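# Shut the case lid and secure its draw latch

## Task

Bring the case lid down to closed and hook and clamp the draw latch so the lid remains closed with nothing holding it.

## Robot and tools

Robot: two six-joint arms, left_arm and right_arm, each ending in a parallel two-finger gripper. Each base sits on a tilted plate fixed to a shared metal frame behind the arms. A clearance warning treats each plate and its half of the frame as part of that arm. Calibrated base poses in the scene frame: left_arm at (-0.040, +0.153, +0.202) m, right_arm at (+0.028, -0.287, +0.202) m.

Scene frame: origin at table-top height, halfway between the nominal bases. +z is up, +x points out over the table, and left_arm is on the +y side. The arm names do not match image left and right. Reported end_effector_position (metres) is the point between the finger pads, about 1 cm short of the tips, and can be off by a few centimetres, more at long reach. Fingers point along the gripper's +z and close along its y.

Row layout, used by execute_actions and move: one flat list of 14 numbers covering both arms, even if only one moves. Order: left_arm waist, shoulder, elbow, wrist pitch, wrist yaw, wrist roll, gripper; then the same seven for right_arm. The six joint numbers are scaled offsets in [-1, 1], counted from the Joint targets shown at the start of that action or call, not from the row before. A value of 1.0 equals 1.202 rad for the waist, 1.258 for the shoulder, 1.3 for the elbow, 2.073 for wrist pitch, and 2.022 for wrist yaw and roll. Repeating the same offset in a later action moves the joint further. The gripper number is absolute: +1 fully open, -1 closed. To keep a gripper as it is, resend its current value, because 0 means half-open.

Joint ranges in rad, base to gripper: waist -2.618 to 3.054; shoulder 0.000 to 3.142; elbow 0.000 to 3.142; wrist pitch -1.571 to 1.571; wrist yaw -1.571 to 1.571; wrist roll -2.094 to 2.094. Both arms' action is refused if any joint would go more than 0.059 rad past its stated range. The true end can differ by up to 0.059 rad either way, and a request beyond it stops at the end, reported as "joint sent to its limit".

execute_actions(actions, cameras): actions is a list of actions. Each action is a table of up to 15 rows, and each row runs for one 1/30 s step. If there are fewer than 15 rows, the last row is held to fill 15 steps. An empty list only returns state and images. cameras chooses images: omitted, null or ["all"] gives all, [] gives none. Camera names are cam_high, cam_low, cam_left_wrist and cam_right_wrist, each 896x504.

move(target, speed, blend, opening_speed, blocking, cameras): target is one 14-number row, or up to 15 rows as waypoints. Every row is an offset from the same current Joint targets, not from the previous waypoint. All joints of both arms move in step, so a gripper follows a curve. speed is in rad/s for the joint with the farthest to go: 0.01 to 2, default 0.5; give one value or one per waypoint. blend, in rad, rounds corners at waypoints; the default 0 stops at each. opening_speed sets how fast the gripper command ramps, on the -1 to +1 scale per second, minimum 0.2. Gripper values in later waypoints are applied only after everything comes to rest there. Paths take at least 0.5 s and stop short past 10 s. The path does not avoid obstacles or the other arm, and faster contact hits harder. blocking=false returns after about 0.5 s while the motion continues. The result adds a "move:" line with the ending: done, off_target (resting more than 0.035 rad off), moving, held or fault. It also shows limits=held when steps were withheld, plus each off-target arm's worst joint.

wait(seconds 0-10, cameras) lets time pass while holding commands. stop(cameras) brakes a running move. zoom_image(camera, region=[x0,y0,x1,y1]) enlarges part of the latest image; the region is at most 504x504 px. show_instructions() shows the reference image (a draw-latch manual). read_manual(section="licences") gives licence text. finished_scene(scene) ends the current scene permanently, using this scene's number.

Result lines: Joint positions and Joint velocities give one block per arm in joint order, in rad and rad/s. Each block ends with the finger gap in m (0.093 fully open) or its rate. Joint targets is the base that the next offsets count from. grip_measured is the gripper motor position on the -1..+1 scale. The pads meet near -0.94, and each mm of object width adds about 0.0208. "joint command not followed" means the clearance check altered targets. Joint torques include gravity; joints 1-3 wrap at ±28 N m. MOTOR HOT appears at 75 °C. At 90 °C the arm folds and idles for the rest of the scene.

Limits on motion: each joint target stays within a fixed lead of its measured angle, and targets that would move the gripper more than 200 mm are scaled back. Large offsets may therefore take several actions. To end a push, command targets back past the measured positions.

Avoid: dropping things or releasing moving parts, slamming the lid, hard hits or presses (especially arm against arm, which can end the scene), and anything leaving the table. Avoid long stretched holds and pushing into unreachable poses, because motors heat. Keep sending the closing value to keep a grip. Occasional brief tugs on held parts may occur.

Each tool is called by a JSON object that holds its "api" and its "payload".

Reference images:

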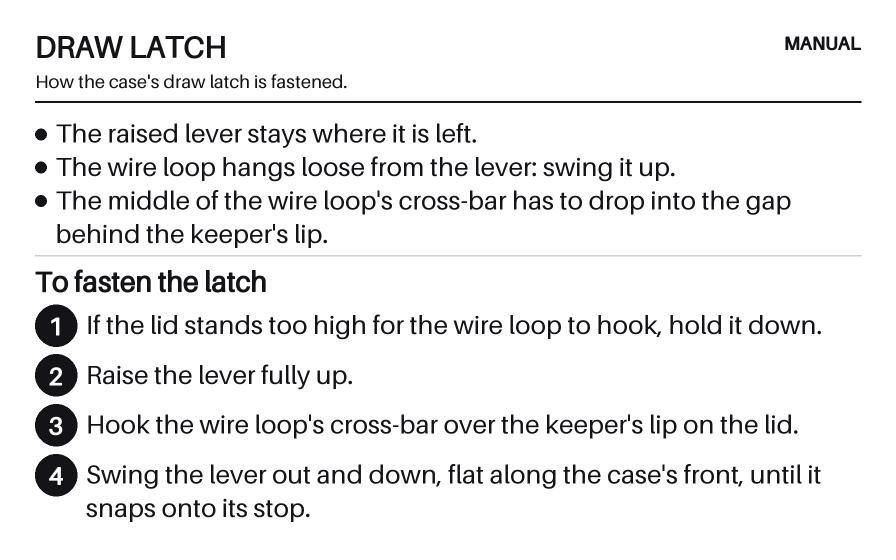

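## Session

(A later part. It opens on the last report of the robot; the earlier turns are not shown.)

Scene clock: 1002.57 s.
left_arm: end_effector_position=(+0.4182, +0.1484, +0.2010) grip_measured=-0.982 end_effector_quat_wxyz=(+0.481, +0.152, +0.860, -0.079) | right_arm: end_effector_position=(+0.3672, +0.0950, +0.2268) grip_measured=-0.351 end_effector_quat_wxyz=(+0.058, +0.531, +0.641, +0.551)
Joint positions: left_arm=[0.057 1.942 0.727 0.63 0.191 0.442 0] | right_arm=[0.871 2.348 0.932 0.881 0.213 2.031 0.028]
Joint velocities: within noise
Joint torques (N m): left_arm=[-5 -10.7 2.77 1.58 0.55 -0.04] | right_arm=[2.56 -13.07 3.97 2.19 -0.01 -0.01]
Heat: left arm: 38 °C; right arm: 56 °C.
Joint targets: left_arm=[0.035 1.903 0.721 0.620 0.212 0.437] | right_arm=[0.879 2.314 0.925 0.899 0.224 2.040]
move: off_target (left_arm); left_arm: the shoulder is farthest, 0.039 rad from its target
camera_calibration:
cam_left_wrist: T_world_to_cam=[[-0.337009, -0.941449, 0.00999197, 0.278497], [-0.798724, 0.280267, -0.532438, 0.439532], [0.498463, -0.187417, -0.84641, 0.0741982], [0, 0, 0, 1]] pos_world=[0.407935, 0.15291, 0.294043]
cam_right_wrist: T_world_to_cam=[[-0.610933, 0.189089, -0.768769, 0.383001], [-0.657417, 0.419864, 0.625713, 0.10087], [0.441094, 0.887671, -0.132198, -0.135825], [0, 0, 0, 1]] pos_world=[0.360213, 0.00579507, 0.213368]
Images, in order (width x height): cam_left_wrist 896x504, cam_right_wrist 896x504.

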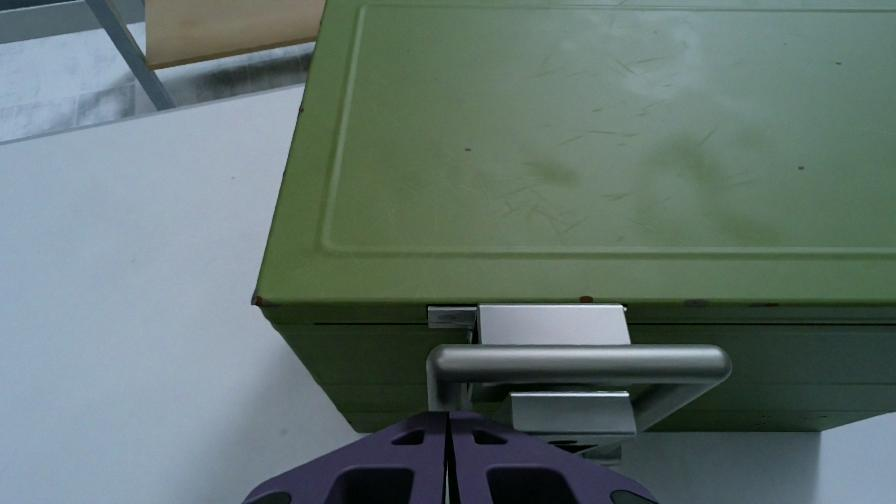

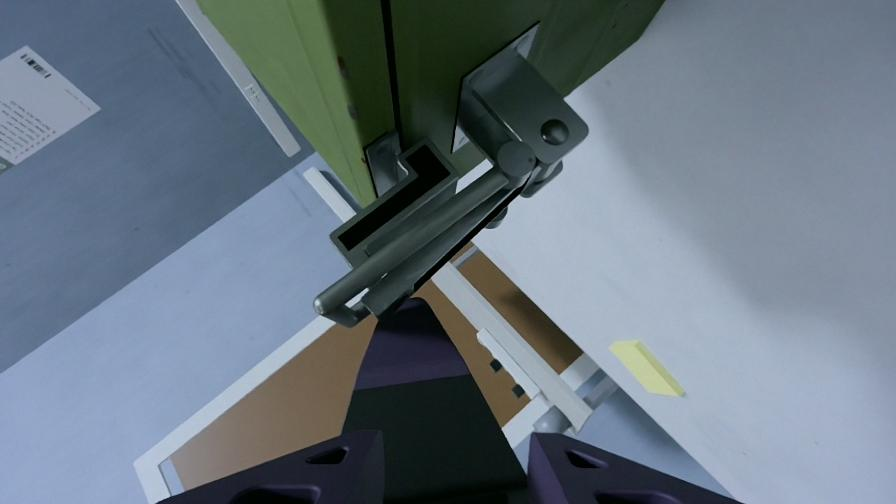

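{"api": "move", "payload": {"target": [[0,-0.0159,0,0,0,0,-1,0,0,0,0,0,0,-0.35],[-0.0291,0.0636,0.1028,-0.0151,-0.0147,-0.0059,-1,0,0,0,0,0,0,-0.35]], "speed": 0.15, "cameras": ["cam_left_wrist","cam_right_wrist"]}}

Scene clock: 1013.60 s.
left_arm: end_effector_position=(+0.4414, +0.1505, +0.2149) grip_measured=-0.982 end_effector_quat_wxyz=(+0.489, +0.151, +0.857, -0.066) | right_arm: end_effector_position=(+0.3672, +0.0950, +0.2268) grip_measured=-0.351 end_effector_quat_wxyz=(+0.058, +0.531, +0.641, +0.551)
Joint positions: left_arm=[0.04 1.954 0.817 0.576 0.159 0.442 0] | right_arm=[0.871 2.348 0.932 0.881 0.213 2.031 0.028]
Joint velocities: within noise
Joint torques (N m): left_arm=[-7.04 -4.98 6.67 1.84 0.57 -0.15] | right_arm=[2.56 -13.08 4.14 2.15 -0.02 0.01]
Heat: left arm: 41 °C; right arm: 56 °C.
Joint targets: left_arm=[0.000 1.983 0.854 0.588 0.182 0.425] | right_arm=[0.879 2.314 0.925 0.899 0.224 2.040]
move: off_target (left_arm); left_arm: the waist is farthest, 0.040 rad from its target
camera_calibration:
cam_left_wrist: T_world_to_cam=[[-0.322523, -0.946457, -0.0140566, 0.287728], [-0.792135, 0.278005, -0.543356, 0.464588], [0.518171, -0.16411, -0.839384, 0.0610672], [0, 0, 0, 1]] pos_world=[0.429172, 0.153186, 0.30774]
cam_right_wrist: T_world_to_cam=[[-0.610933, 0.189089, -0.768769, 0.383001], [-0.657417, 0.419864, 0.625713, 0.10087], [0.441094, 0.887671, -0.132198, -0.135825], [0, 0, 0, 1]] pos_world=[0.360213, 0.00579507, 0.213368]
Images, in order (width x height): cam_left_wrist 896x504, cam_right_wrist 896x504.

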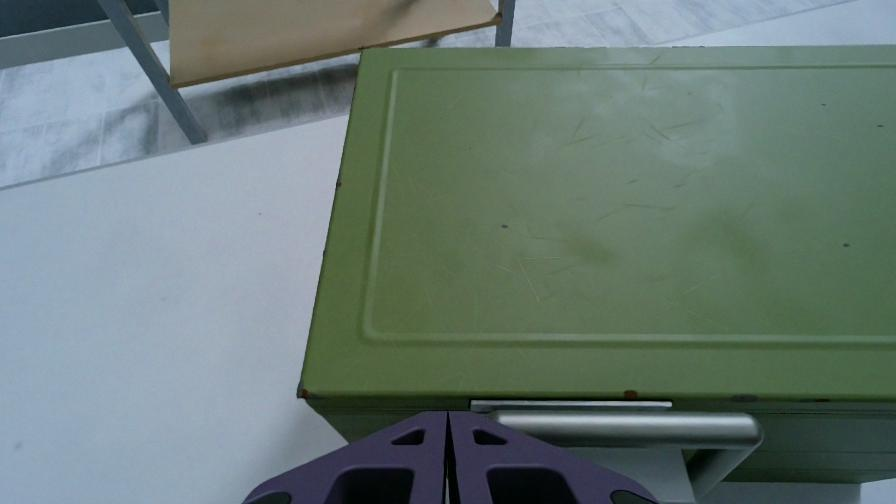

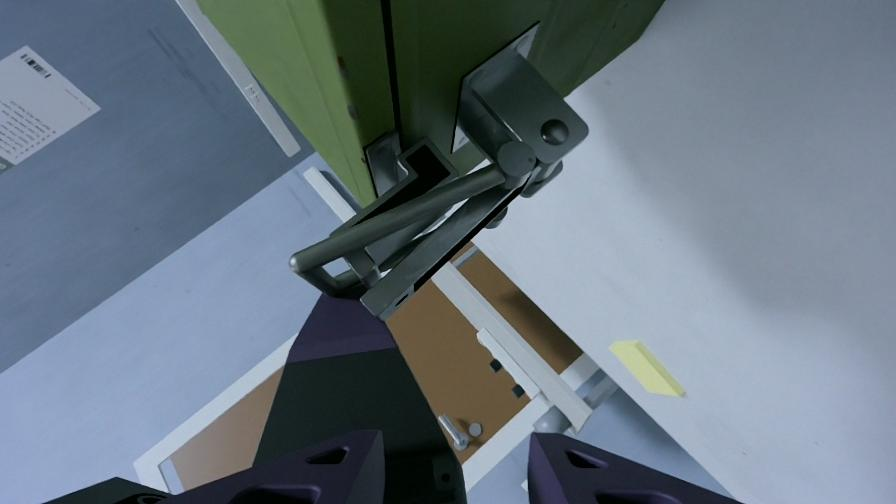

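{"api": "move", "payload": {"target": [0.025,-0.1017,-0.1123,0.0145,0.01,0.005,-1,0,0,0,0,0,0,-0.35], "speed": 0.3, "cameras": ["cam_left_wrist","cam_right_wrist"]}}

Scene clock: 1037.37 s.
left_arm: end_effector_position=(+0.4140, +0.1446, +0.2116) grip_measured=-0.982 end_effector_quat_wxyz=(+0.482, +0.157, +0.858, -0.078) | right_arm: end_effector_position=(+0.3672, +0.0950, +0.2268) grip_measured=-0.351 end_effector_quat_wxyz=(+0.058, +0.531, +0.641, +0.551)
Joint positions: left_arm=[0.04 1.896 0.712 0.601 0.182 0.442 0] | right_arm=[0.871 2.348 0.932 0.881 0.213 2.031 0.028]
Joint velocities: within noise
Joint torques (N m): left_arm=[-3.74 -10.58 3.11 1.86 0.54 -0.05] | right_arm=[2.52 -12.75 4.18 2.19 0.01 0.04]
Heat: left arm: 40 °C; right arm: 56 °C.
Joint targets: left_arm=[0.030 1.855 0.709 0.618 0.202 0.435] | right_arm=[0.879 2.314 0.925 0.899 0.224 2.040]
move: off_target (left_arm); left_arm: the shoulder is farthest, 0.041 rad from its target
camera_calibration:
cam_left_wrist: T_world_to_cam=[[-0.344622, -0.938731, 0.00456479, 0.277292], [-0.794046, 0.288905, -0.534812, 0.440221], [0.500726, -0.187933, -0.844958, 0.0834212], [0, 0, 0, 1]] pos_world=[0.403345, 0.148798, 0.304657]
cam_right_wrist: T_world_to_cam=[[-0.610933, 0.189089, -0.768769, 0.383001], [-0.657417, 0.419864, 0.625713, 0.10087], [0.441094, 0.887671, -0.132198, -0.135825], [0, 0, 0, 1]] pos_world=[0.360213, 0.00579507, 0.213368]
Images, in order (width x height): cam_left_wrist 896x504, cam_right_wrist 896x504.

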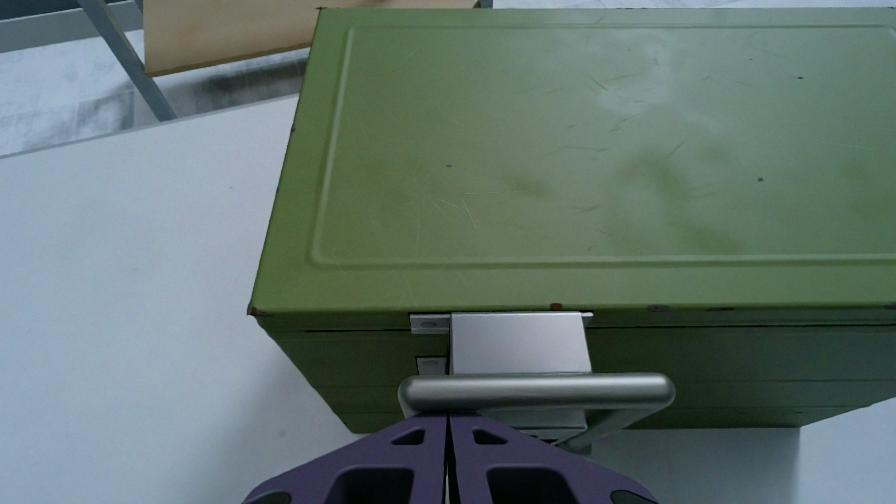

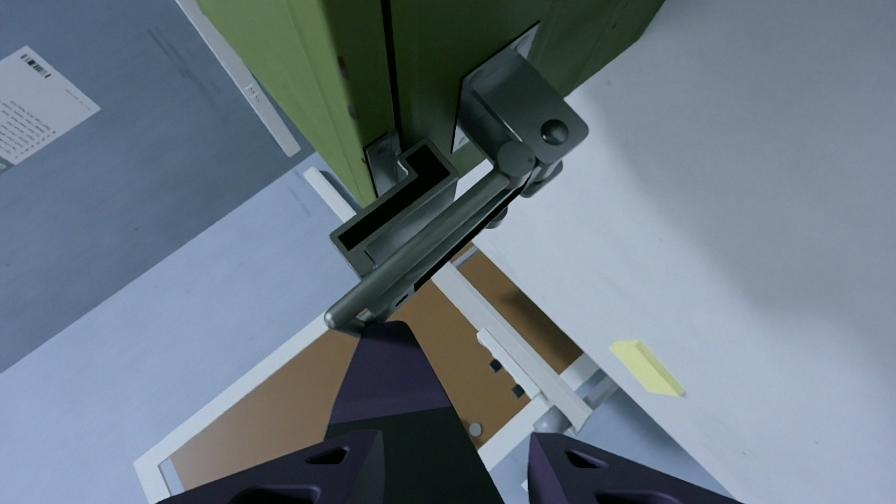

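{"api": "move", "payload": {"target": [-0.0499,0.0835,0.1046,-0.0087,-0.0119,-0.0074,-1,0,0,0,0,0,0,-0.35], "speed": 0.15, "cameras": ["cam_left_wrist","cam_right_wrist"]}}

Scene clock: 1045.80 s.
left_arm: end_effector_position=(+0.4442, +0.1227, +0.2316) grip_measured=-0.982 end_effector_quat_wxyz=(+0.509, +0.172, +0.839, -0.086) | right_arm: end_effector_position=(+0.3672, +0.0950, +0.2268) grip_measured=-0.351 end_effector_quat_wxyz=(+0.058, +0.531, +0.641, +0.551)
Joint positions: left_arm=[-0.017 1.947 0.82 0.598 0.182 0.432 0] | right_arm=[0.871 2.348 0.932 0.881 0.213 2.031 0.028]
Joint velocities: within noise
Joint torques (N m): left_arm=[-4.34 -6.3 5.71 1.77 0.27 -0.11] | right_arm=[2.58 -13.01 4.19 2.14 -0.01 0]
Heat: left arm: 40 °C; right arm: 56 °C.
Joint targets: left_arm=[-0.030 1.960 0.844 0.600 0.179 0.420] | right_arm=[0.879 2.314 0.925 0.899 0.224 2.040]
move: done
camera_calibration:
cam_left_wrist: T_world_to_cam=[[-0.378574, -0.925525, -0.00919363, 0.283739], [-0.747541, 0.311599, -0.586591, 0.469708], [0.54577, -0.215196, -0.809831, 0.0562253], [0, 0, 0, 1]] pos_world=[0.427856, 0.128346, 0.323668]
cam_right_wrist: T_world_to_cam=[[-0.610933, 0.189089, -0.768769, 0.383001], [-0.657417, 0.419864, 0.625713, 0.10087], [0.441094, 0.887671, -0.132198, -0.135825], [0, 0, 0, 1]] pos_world=[0.360213, 0.00579507, 0.213368]
Images, in order (width x height): cam_left_wrist 896x504, cam_right_wrist 896x504.

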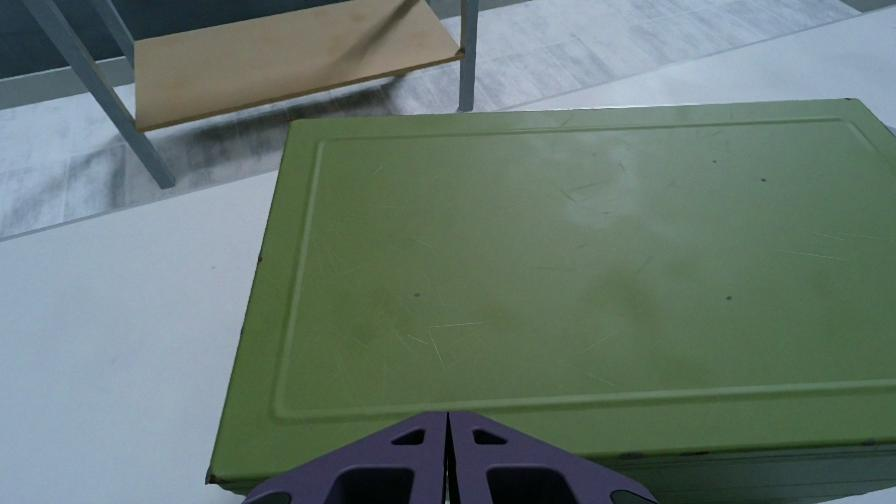

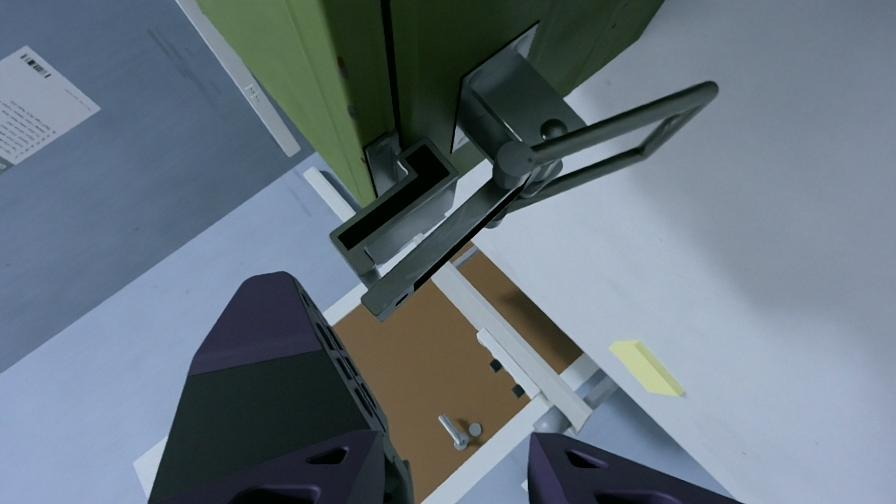

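{"api": "move", "payload": {"target": [-0.1065,-0.4452,0.0431,-0.5065,-0.1696,-0.0925,-1,-0.0657,0.1479,0.0577,0.0487,-0.0317,-1,-0.566], "speed": 0.9, "cameras": ["cam_left_wrist","cam_right_wrist"]}}

Scene clock: 1113.87 s.
left_arm: end_effector_position=(+0.3155, +0.1487, +0.2838) grip_measured=-0.982 end_effector_quat_wxyz=(+0.274, +0.131, +0.952, -0.039) | right_arm: end_effector_position=(+0.3869, +0.0903, +0.1898) grip_measured=-0.564 end_effector_quat_wxyz=(+0.495, -0.237, +0.797, +0.252)
Joint positions: left_arm=[-0.145 1.426 0.871 -0.445 -0.149 0.244 0] | right_arm=[0.808 2.487 0.981 0.982 0.172 0.027 0.018]
Joint velocities: within noise
Joint torques (N m): left_arm=[-3.23 -6.83 7.36 1.24 -0.03 -0.1] | right_arm=[1.28 -9.01 5.7 2.22 -0.3 -0.07]
Heat: left arm: 41 °C; right arm: 56 °C.
Joint targets: left_arm=[-0.158 1.400 0.900 -0.450 -0.164 0.233] | right_arm=[0.800 2.500 1.000 0.999 0.160 0.018]
move: done
camera_calibration:
cam_left_wrist: T_world_to_cam=[[-0.262151, -0.964815, 0.0202238, 0.220348], [-0.960293, 0.258735, -0.104372, 0.33418], [0.0954674, -0.0467821, -0.994333, 0.343755], [0, 0, 0, 1]] pos_world=[0.345858, 0.142212, 0.37223]
cam_right_wrist: T_world_to_cam=[[0.633512, -0.751986, -0.182152, -0.140391], [-0.635481, -0.371391, -0.676929, 0.449196], [0.441391, 0.544597, -0.713154, -0.00407158], [0, 0, 0, 1]] pos_world=[0.376192, 0.0634726, 0.275597]
Images, in order (width x height): cam_left_wrist 896x504, cam_right_wrist 896x504.

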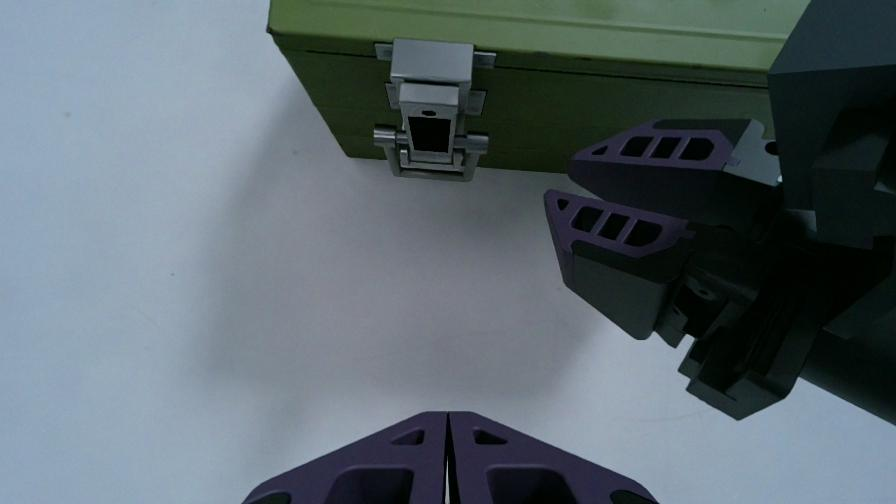

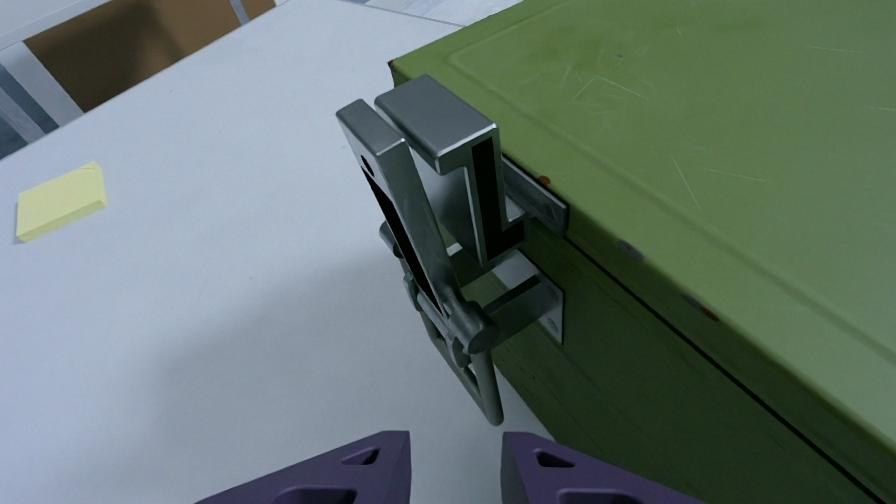

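{"api": "zoom_image", "payload": {"camera": "cam_right_wrist", "region": [330, 60, 580, 430]}}

Scaled by 1.362 from the camera's 896x504 image, which has a finer 1280x720 frame.

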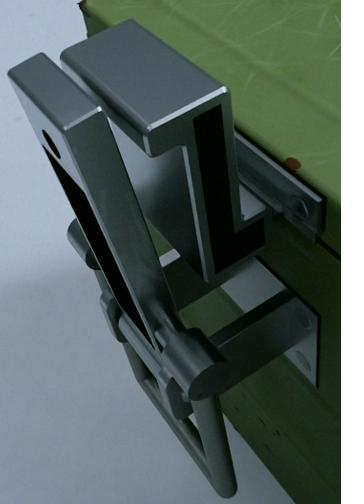

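{"api": "move", "payload": {"target": [0,0,0,0,0,0,-1,-0.0438,0.1917,0.0864,0.0564,-0.0245,-0.1004,-0.566], "speed": 0.5, "cameras": ["cam_left_wrist","cam_right_wrist"]}}

Scene clock: 1134.40 s.
left_arm: end_effector_position=(+0.3154, +0.1488, +0.2837) grip_measured=-0.982 end_effector_quat_wxyz=(+0.274, +0.131, +0.952, -0.039) | right_arm: end_effector_position=(+0.3968, +0.0934, +0.1207) grip_measured=-0.564 end_effector_quat_wxyz=(+0.508, -0.310, +0.776, +0.206)
Joint positions: left_arm=[-0.145 1.426 0.871 -0.445 -0.15 0.244 0] | right_arm=[0.754 2.733 1.096 1.099 0.123 -0.176 0.018]
Joint velocities: within noise
Joint torques (N m): left_arm=[-3.23 -6.83 7.36 1.25 -0.02 -0.1] | right_arm=[1.48 -10.09 4.68 2.19 -0.3 -0.15]
Heat: left arm: 42 °C; right arm: 56 °C.
Joint targets: left_arm=[-0.158 1.400 0.900 -0.450 -0.164 0.233] | right_arm=[0.747 2.741 1.112 1.116 0.111 -0.185]
move: done
camera_calibration:
cam_left_wrist: T_world_to_cam=[[-0.261821, -0.964905, 0.0201995, 0.220285], [-0.960459, 0.258447, -0.103552, 0.333869], [0.0946976, -0.046513, -0.994419, 0.343898], [0, 0, 0, 1]] pos_world=[0.345777, 0.142263, 0.372102]
cam_right_wrist: T_world_to_cam=[[0.698364, -0.71543, -0.0211777, -0.205492], [-0.535299, -0.502431, -0.678983, 0.382555], [0.475124, 0.485513, -0.733849, -0.0648269], [0, 0, 0, 1]] pos_world=[0.37909, 0.0766671, 0.207823]
Images, in order (width x height): cam_left_wrist 896x504, cam_right_wrist 896x504.

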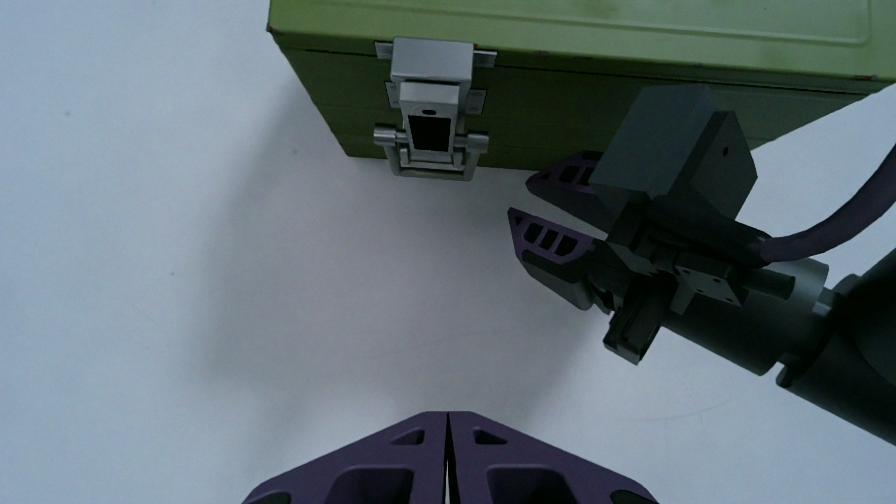

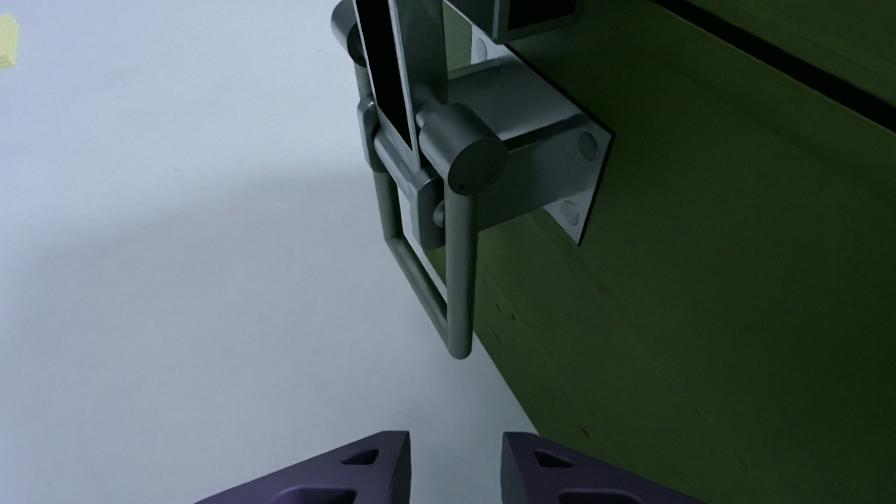

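{"api": "move", "payload": {"target": [0,0,0,0,0,0,-1,-0.0162,0.101,0.1761,-0.0487,-0.0088,-0.0025,-0.566], "speed": 0.2, "cameras": ["cam_left_wrist","cam_right_wrist"]}}

Scene clock: 1140.97 s.
left_arm: end_effector_position=(+0.3153, +0.1488, +0.2836) grip_measured=-0.982 end_effector_quat_wxyz=(+0.274, +0.131, +0.952, -0.039) | right_arm: end_effector_position=(+0.4298, +0.1215, +0.1093) grip_measured=-0.564 end_effector_quat_wxyz=(+0.522, -0.303, +0.769, +0.212)
Joint positions: left_arm=[-0.145 1.426 0.871 -0.446 -0.15 0.244 0] | right_arm=[0.736 2.853 1.323 1.029 0.105 -0.181 0.018]
Joint velocities: within noise
Joint torques (N m): left_arm=[-3.22 -6.86 7.38 1.24 -0.03 -0.1] | right_arm=[1.68 -10.69 5.6 2.01 -0.33 -0.12]
Heat: left arm: 42 °C; right arm: 57 °C.
Joint targets: left_arm=[-0.158 1.400 0.900 -0.450 -0.164 0.233] | right_arm=[0.728 2.868 1.341 1.016 0.093 -0.190]
move: done
camera_calibration:
cam_left_wrist: T_world_to_cam=[[-0.261908, -0.964881, 0.0202429, 0.220276], [-0.960472, 0.258546, -0.103188, 0.333675], [0.0943302, -0.0464684, -0.994456, 0.343978], [0, 0, 0, 1]] pos_world=[0.34573, 0.142254, 0.372043]
cam_right_wrist: T_world_to_cam=[[0.694386, -0.719134, -0.0259746, -0.20597], [-0.523348, -0.479905, -0.70413, 0.401475], [0.493898, 0.502531, -0.709596, -0.115251], [0, 0, 0, 1]] pos_world=[0.410056, 0.102467, 0.195559]
Images, in order (width x height): cam_left_wrist 896x504, cam_right_wrist 896x504.

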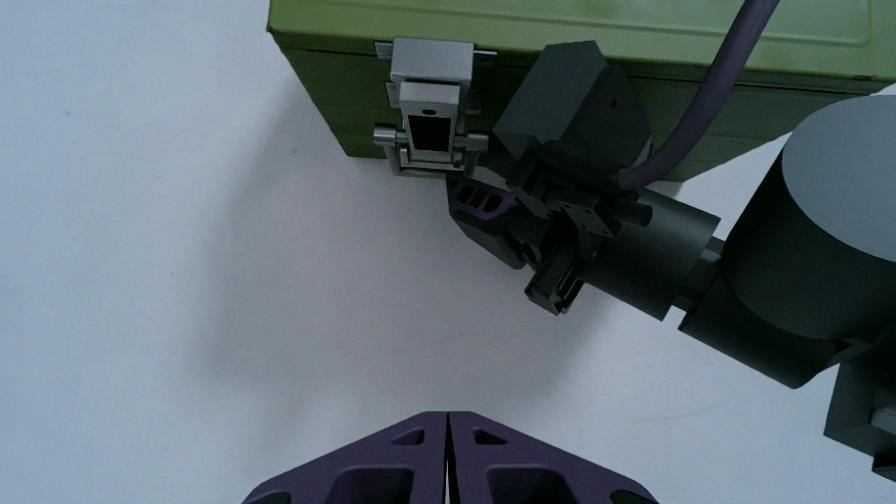

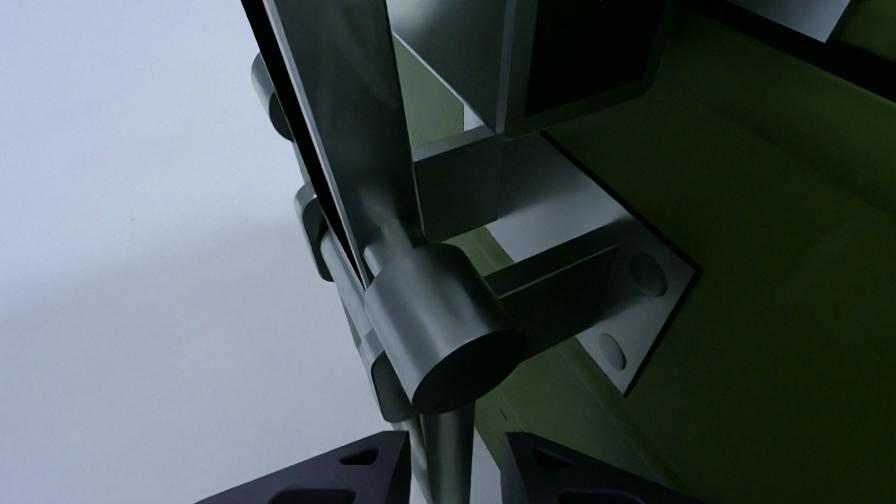

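{"api": "move", "payload": {"target": [[0,0,0,0,0,0,-1,0,0,0,0,0,0,-0.72],[0,0,0,0,0,0,-1,0.0438,-0.0715,-0.0607,0.007,0.023,0.181,-0.72],[0,0,0,0,0,0,-1,0.0814,-0.1264,-0.1119,0.0046,0.0424,0.5173,-0.72]], "speed": 0.35, "blend": [0,0.05,0], "cameras": ["cam_left_wrist","cam_right_wrist"]}}

Scene clock: 1155.70 s.
left_arm: end_effector_position=(+0.3153, +0.1488, +0.2836) grip_measured=-0.982 end_effector_quat_wxyz=(+0.274, +0.131, +0.952, -0.039) | right_arm: end_effector_position=(+0.3971, +0.1347, +0.1486) grip_measured=-0.718 end_effector_quat_wxyz=(+0.367, +0.077, +0.816, +0.440)
Joint positions: left_arm=[-0.145 1.426 0.871 -0.446 -0.15 0.244 0] | right_arm=[0.828 2.736 1.208 1.041 0.162 0.811 0.011]
Joint velocities: within noise
Joint torques (N m): left_arm=[-3.23 -6.84 7.35 1.24 -0.02 -0.1] | right_arm=[1.96 -14.04 3.08 1.92 0.01 0.41]
Heat: left arm: 43 °C; right arm: 56 °C.
Joint targets: left_arm=[-0.158 1.400 0.900 -0.450 -0.164 0.233] | right_arm=[0.826 2.709 1.196 1.025 0.178 0.856]
move: off_target (right_arm); right_arm: the wrist roll is farthest, 0.045 rad from its target
camera_calibration:
cam_left_wrist: T_world_to_cam=[[-0.261908, -0.964881, 0.0202429, 0.220276], [-0.960472, 0.258546, -0.103188, 0.333675], [0.0943302, -0.0464684, -0.994456, 0.343978], [0, 0, 0, 1]] pos_world=[0.34573, 0.142254, 0.372043]
cam_right_wrist: T_world_to_cam=[[0.200203, -0.585574, -0.785507, 0.118406], [-0.927209, 0.145793, -0.345003, 0.441154], [0.316546, 0.797401, -0.513761, -0.0762281], [0, 0, 0, 1]] pos_world=[0.409467, 0.0658025, 0.206045]
Images, in order (width x height): cam_left_wrist 896x504, cam_right_wrist 896x504.

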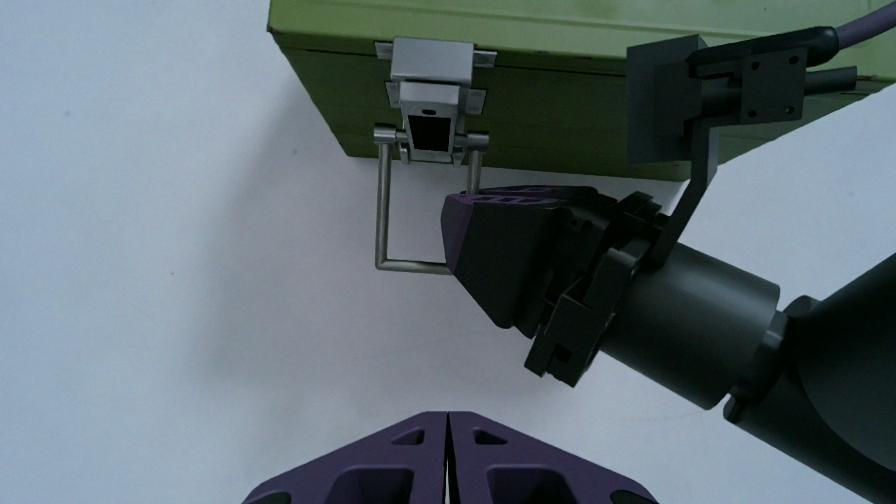

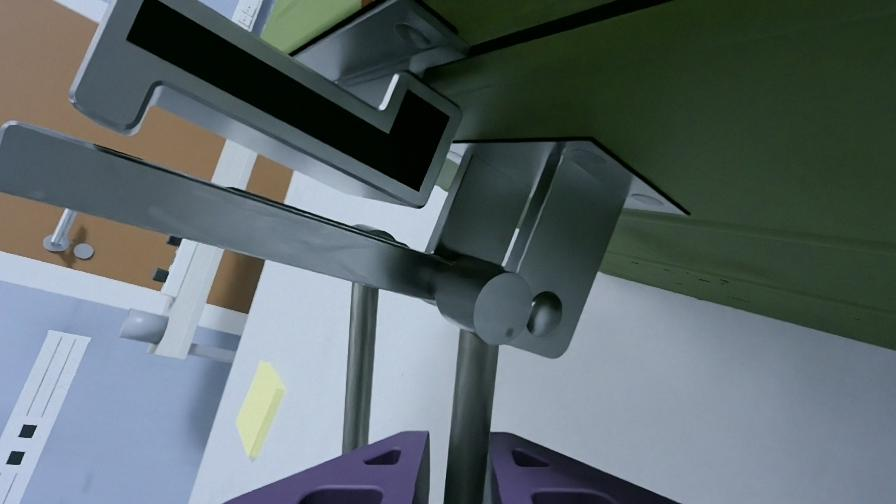

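{"api": "move", "payload": {"target": [0,0,0,0,0,0,-1,0.0167,-0.0636,-0.0512,-0.0076,0.0091,0.2873,-0.72], "speed": 0.35, "cameras": ["cam_left_wrist","cam_right_wrist"]}}

Scene clock: 1177.93 s.
left_arm: end_effector_position=(+0.3153, +0.1488, +0.2836) grip_measured=-0.982 end_effector_quat_wxyz=(+0.274, +0.131, +0.952, -0.039) | right_arm: end_effector_position=(+0.3864, +0.1275, +0.1599) grip_measured=-0.718 end_effector_quat_wxyz=(+0.217, +0.316, +0.762, +0.522)
Joint positions: left_arm=[-0.145 1.426 0.871 -0.446 -0.15 0.244 0] | right_arm=[0.844 2.667 1.138 1.023 0.178 1.422 0.011]
Joint velocities: within noise
Joint torques (N m): left_arm=[-3.22 -6.86 7.36 1.24 -0.02 -0.1] | right_arm=[2.39 -14.93 3.38 1.95 0.02 0.04]
Heat: left arm: 44 °C; right arm: 58 °C.
Joint targets: left_arm=[-0.158 1.400 0.900 -0.450 -0.164 0.233] | right_arm=[0.845 2.629 1.129 1.009 0.197 1.437]
move: off_target (right_arm); right_arm: the shoulder is farthest, 0.038 rad from its target
camera_calibration:
cam_left_wrist: T_world_to_cam=[[-0.261908, -0.964881, 0.0202429, 0.220276], [-0.960472, 0.258546, -0.103188, 0.333675], [0.0943302, -0.0464684, -0.994456, 0.343978], [0, 0, 0, 1]] pos_world=[0.34573, 0.142254, 0.372043]
cam_right_wrist: T_world_to_cam=[[-0.252604, -0.236977, -0.938101, 0.280122], [-0.911184, 0.384402, 0.148251, 0.320678], [0.325475, 0.892231, -0.313031, -0.108993], [0, 0, 0, 1]] pos_world=[0.398432, 0.0403601, 0.181124]
Images, in order (width x height): cam_left_wrist 896x504, cam_right_wrist 896x504.

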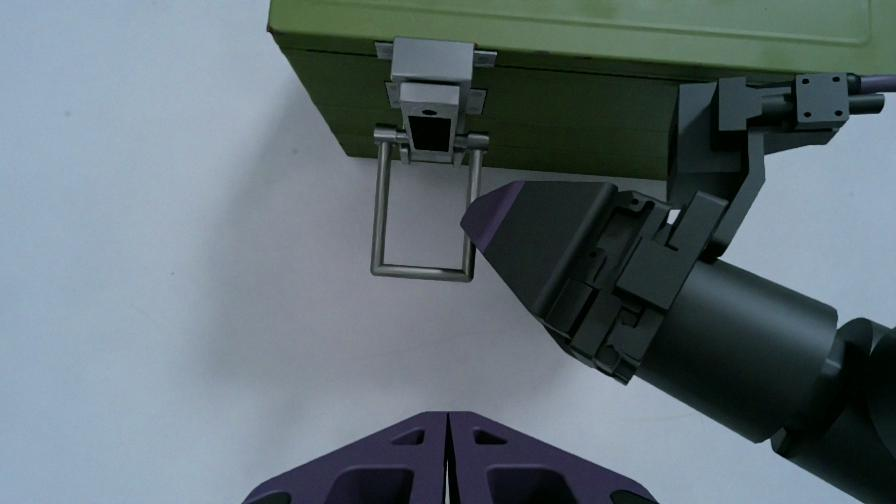

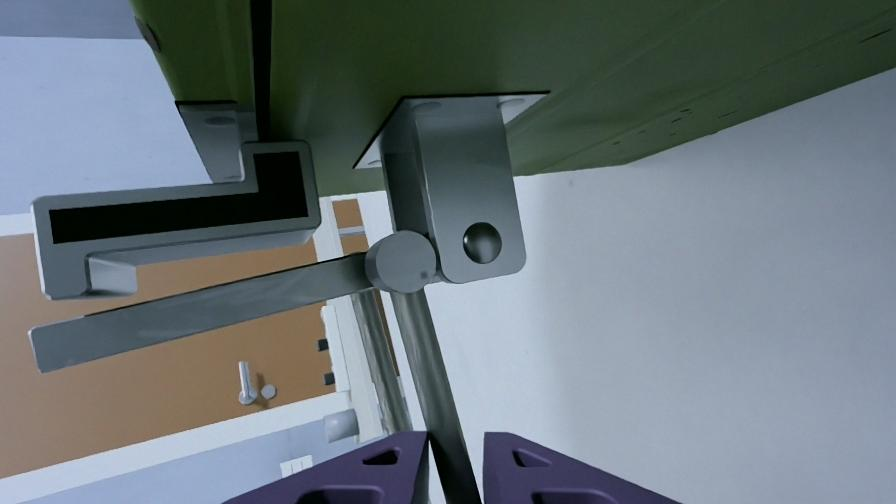

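{"api": "move", "payload": {"target": [[0,0,0,0,0,0,-1,0.0012,-0.0851,-0.0119,-0.0416,0,0.1894,-0.72],[0,0,0,0,0,0,-1,-0.0077,-0.1153,-0.0061,-0.063,-0.0047,0.2636,-0.72]], "speed": 0.35, "blend": [0.05,0], "cameras": ["cam_left_wrist","cam_right_wrist"]}}

Scene clock: 1201.10 s.
left_arm: end_effector_position=(+0.3153, +0.1488, +0.2836) grip_measured=-0.982 end_effector_quat_wxyz=(+0.274, +0.131, +0.952, -0.039) | right_arm: end_effector_position=(+0.3935, +0.1223, +0.1969) grip_measured=-0.718 end_effector_quat_wxyz=(+0.073, +0.511, +0.656, +0.551)
Joint positions: left_arm=[-0.145 1.426 0.871 -0.446 -0.15 0.244 0] | right_arm=[0.844 2.526 1.117 0.88 0.187 1.96 0.011]
Joint velocities: within noise
Joint torques (N m): left_arm=[-3.19 -6.87 7.35 1.25 -0.02 -0.1] | right_arm=[1.33 -14.86 4.97 2 -0.18 0.05]
Heat: left arm: 44 °C; right arm: 62 °C.
Joint targets: left_arm=[-0.158 1.400 0.900 -0.450 -0.164 0.233] | right_arm=[0.836 2.484 1.121 0.878 0.187 1.970]
move: off_target (right_arm); right_arm: the shoulder is farthest, 0.042 rad from its target
camera_calibration:
cam_left_wrist: T_world_to_cam=[[-0.261908, -0.964881, 0.0202429, 0.220276], [-0.960472, 0.258546, -0.103188, 0.333675], [0.0943302, -0.0464684, -0.994456, 0.343978], [0, 0, 0, 1]] pos_world=[0.34573, 0.142254, 0.372043]
cam_right_wrist: T_world_to_cam=[[-0.584569, 0.147617, -0.797802, 0.37136], [-0.690826, 0.42511, 0.584843, 0.146008], [0.425486, 0.893024, -0.146528, -0.16727], [0, 0, 0, 1]] pos_world=[0.389123, 0.0324877, 0.186371]
Images, in order (width x height): cam_left_wrist 896x504, cam_right_wrist 896x504.

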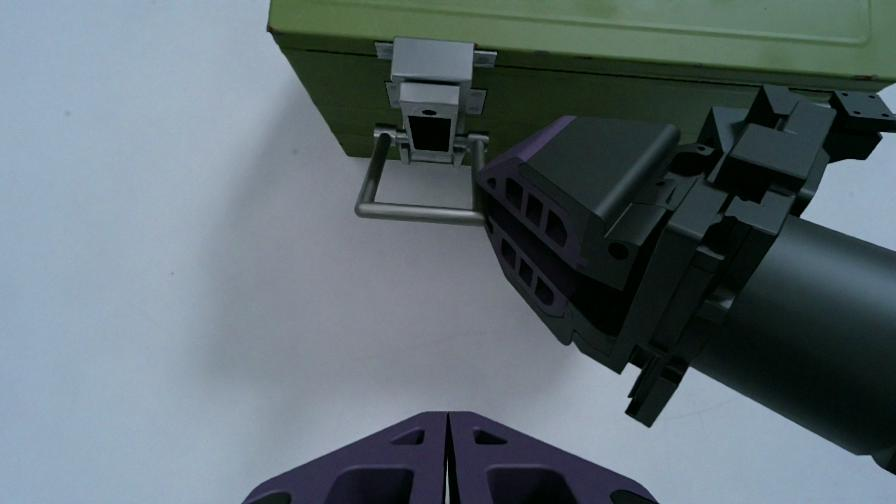

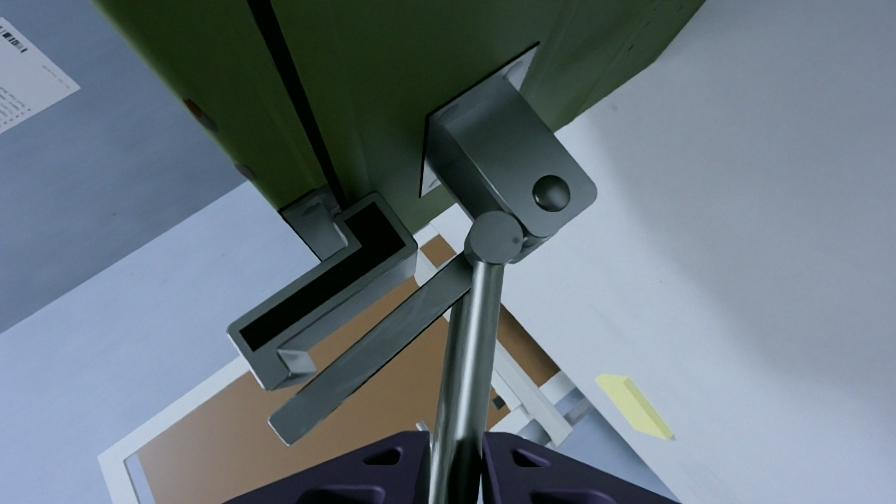

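{"api": "move", "payload": {"target": [0,0,0,0,0,0,-1,-0.009,-0.0095,0.0261,-0.0213,-0.0043,0.0346,-0.72], "speed": 0.25, "cameras": ["cam_left_wrist","cam_right_wrist"]}}

Scene clock: 1218.83 s.
left_arm: end_effector_position=(+0.3153, +0.1488, +0.2836) grip_measured=-0.982 end_effector_quat_wxyz=(+0.274, +0.131, +0.952, -0.039) | right_arm: end_effector_position=(+0.3988, +0.1203, +0.1987) grip_measured=-0.718 end_effector_quat_wxyz=(+0.054, +0.538, +0.639, +0.546)
Joint positions: left_arm=[-0.145 1.426 0.871 -0.446 -0.15 0.244 0] | right_arm=[0.834 2.513 1.131 0.838 0.186 2.03 0.011]
Joint velocities: within noise
Joint torques (N m): left_arm=[-3.22 -6.84 7.38 1.24 -0.03 -0.09] | right_arm=[1.36 -14.72 6.97 1.93 -0.26 0.03]
Heat: left arm: 45 °C; right arm: 67 °C.
Joint targets: left_arm=[-0.158 1.400 0.900 -0.450 -0.164 0.233] | right_arm=[0.825 2.472 1.156 0.835 0.179 2.040]
move: off_target (right_arm); right_arm: the shoulder is farthest, 0.041 rad from its target
camera_calibration:
cam_left_wrist: T_world_to_cam=[[-0.261908, -0.964881, 0.0202429, 0.220276], [-0.960472, 0.258546, -0.103188, 0.333675], [0.0943302, -0.0464684, -0.994456, 0.343978], [0, 0, 0, 1]] pos_world=[0.34573, 0.142254, 0.372043]
cam_right_wrist: T_world_to_cam=[[-0.623393, 0.194222, -0.757403, 0.37809], [-0.642278, 0.42525, 0.637684, 0.119566], [0.445938, 0.883991, -0.140354, -0.175766], [0, 0, 0, 1]] pos_world=[0.390874, 0.0310966, 0.185451]
Images, in order (width x height): cam_left_wrist 896x504, cam_right_wrist 896x504.

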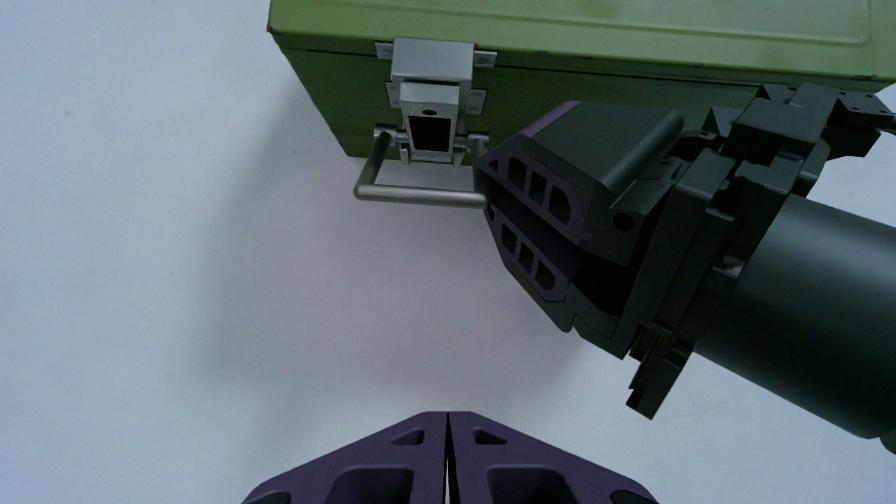

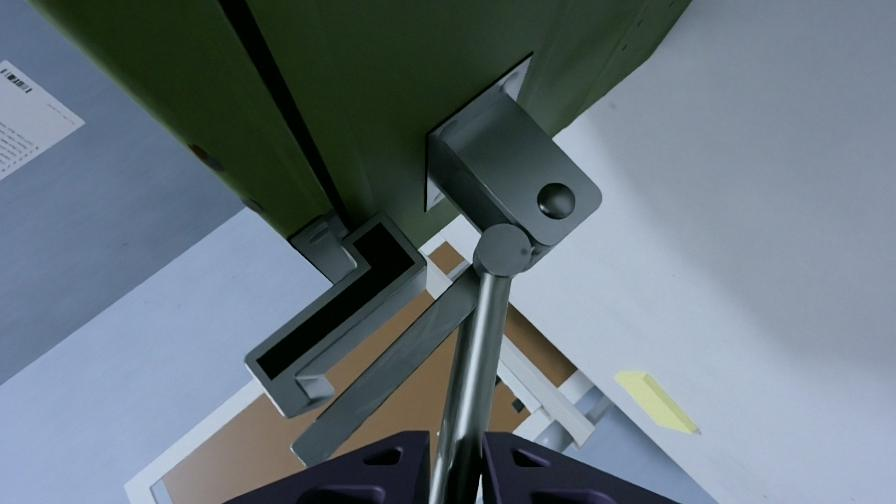

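{"api": "move", "payload": {"target": [[0.2581,0.3095,-0.3206,0.5692,0.225,0.1246,-1,0,0,0,0,0,0,-0.72],[0.2188,0.402,-0.2545,0.5869,0.2084,0.1147,-1,0,0,0,0,0,0,-0.72]], "speed": [0.7,0.2], "cameras": ["cam_left_wrist","cam_right_wrist"]}}

Scene clock: 1236.30 s.
left_arm: end_effector_position=(+0.3742, +0.1560, +0.1861) grip_measured=-0.982 end_effector_quat_wxyz=(+0.478, +0.152, +0.860, -0.091) | right_arm: end_effector_position=(+0.3987, +0.1203, +0.1986) grip_measured=-0.718 end_effector_quat_wxyz=(+0.054, +0.538, +0.640, +0.546)
Joint positions: left_arm=[0.117 1.894 0.55 0.739 0.261 0.467 0] | right_arm=[0.834 2.513 1.131 0.837 0.185 2.031 0.011]
Joint velocities: within noise
Joint torques (N m): left_arm=[-3.69 -5.18 4.21 1.93 0.31 0] | right_arm=[1.35 -14.86 6.86 1.99 -0.19 0.04]
Heat: left arm: 45 °C; right arm: 67 °C.
Joint targets: left_arm=[0.105 1.906 0.570 0.767 0.257 0.465] | right_arm=[0.825 2.472 1.156 0.834 0.179 2.040]
move: off_target (right_arm); right_arm: the shoulder is farthest, 0.041 rad from its target
camera_calibration:
cam_left_wrist: T_world_to_cam=[[-0.34818, -0.936848, 0.0329542, 0.270123], [-0.800562, 0.278871, -0.530407, 0.394784], [0.487721, -0.211059, -0.847103, 0.0927841], [0, 0, 0, 1]] pos_world=[0.364848, 0.162553, 0.279092]
cam_right_wrist: T_world_to_cam=[[-0.624325, 0.194043, -0.756681, 0.378118], [-0.641812, 0.424767, 0.638475, 0.119251], [0.445304, 0.884263, -0.140654, -0.175496], [0, 0, 0, 1]] pos_world=[0.390755, 0.0311595, 0.185292]
Images, in order (width x height): cam_left_wrist 896x504, cam_right_wrist 896x504.

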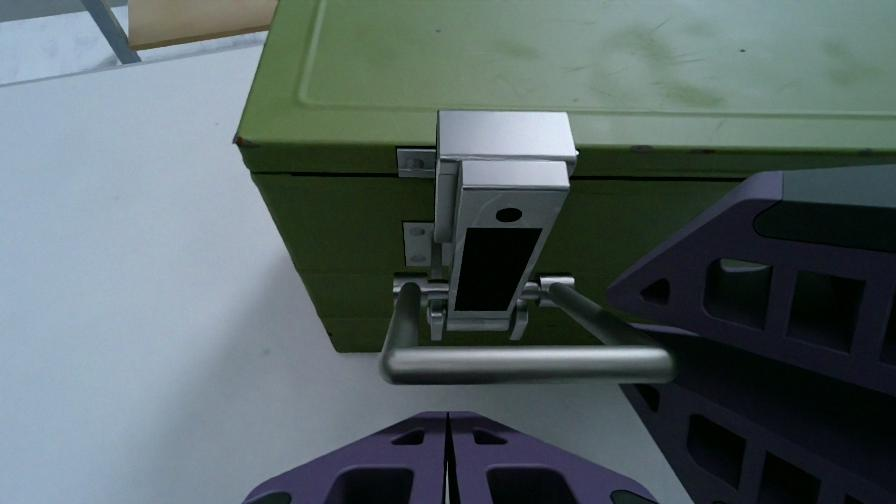

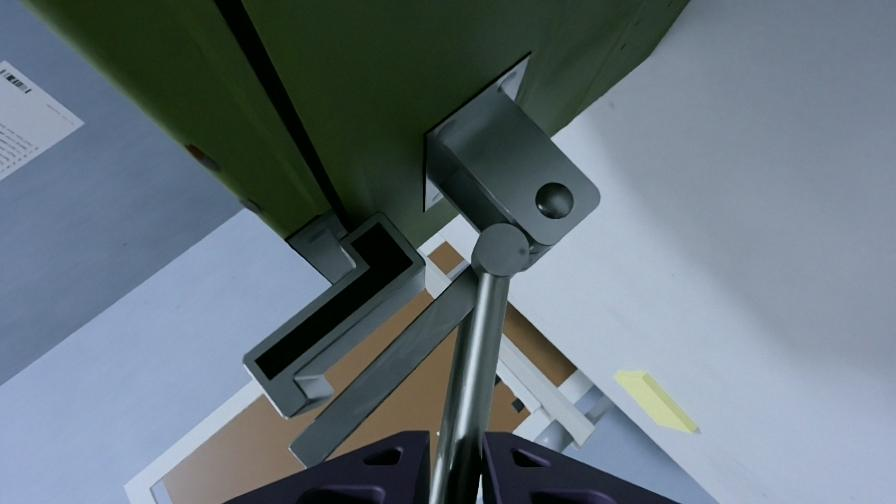

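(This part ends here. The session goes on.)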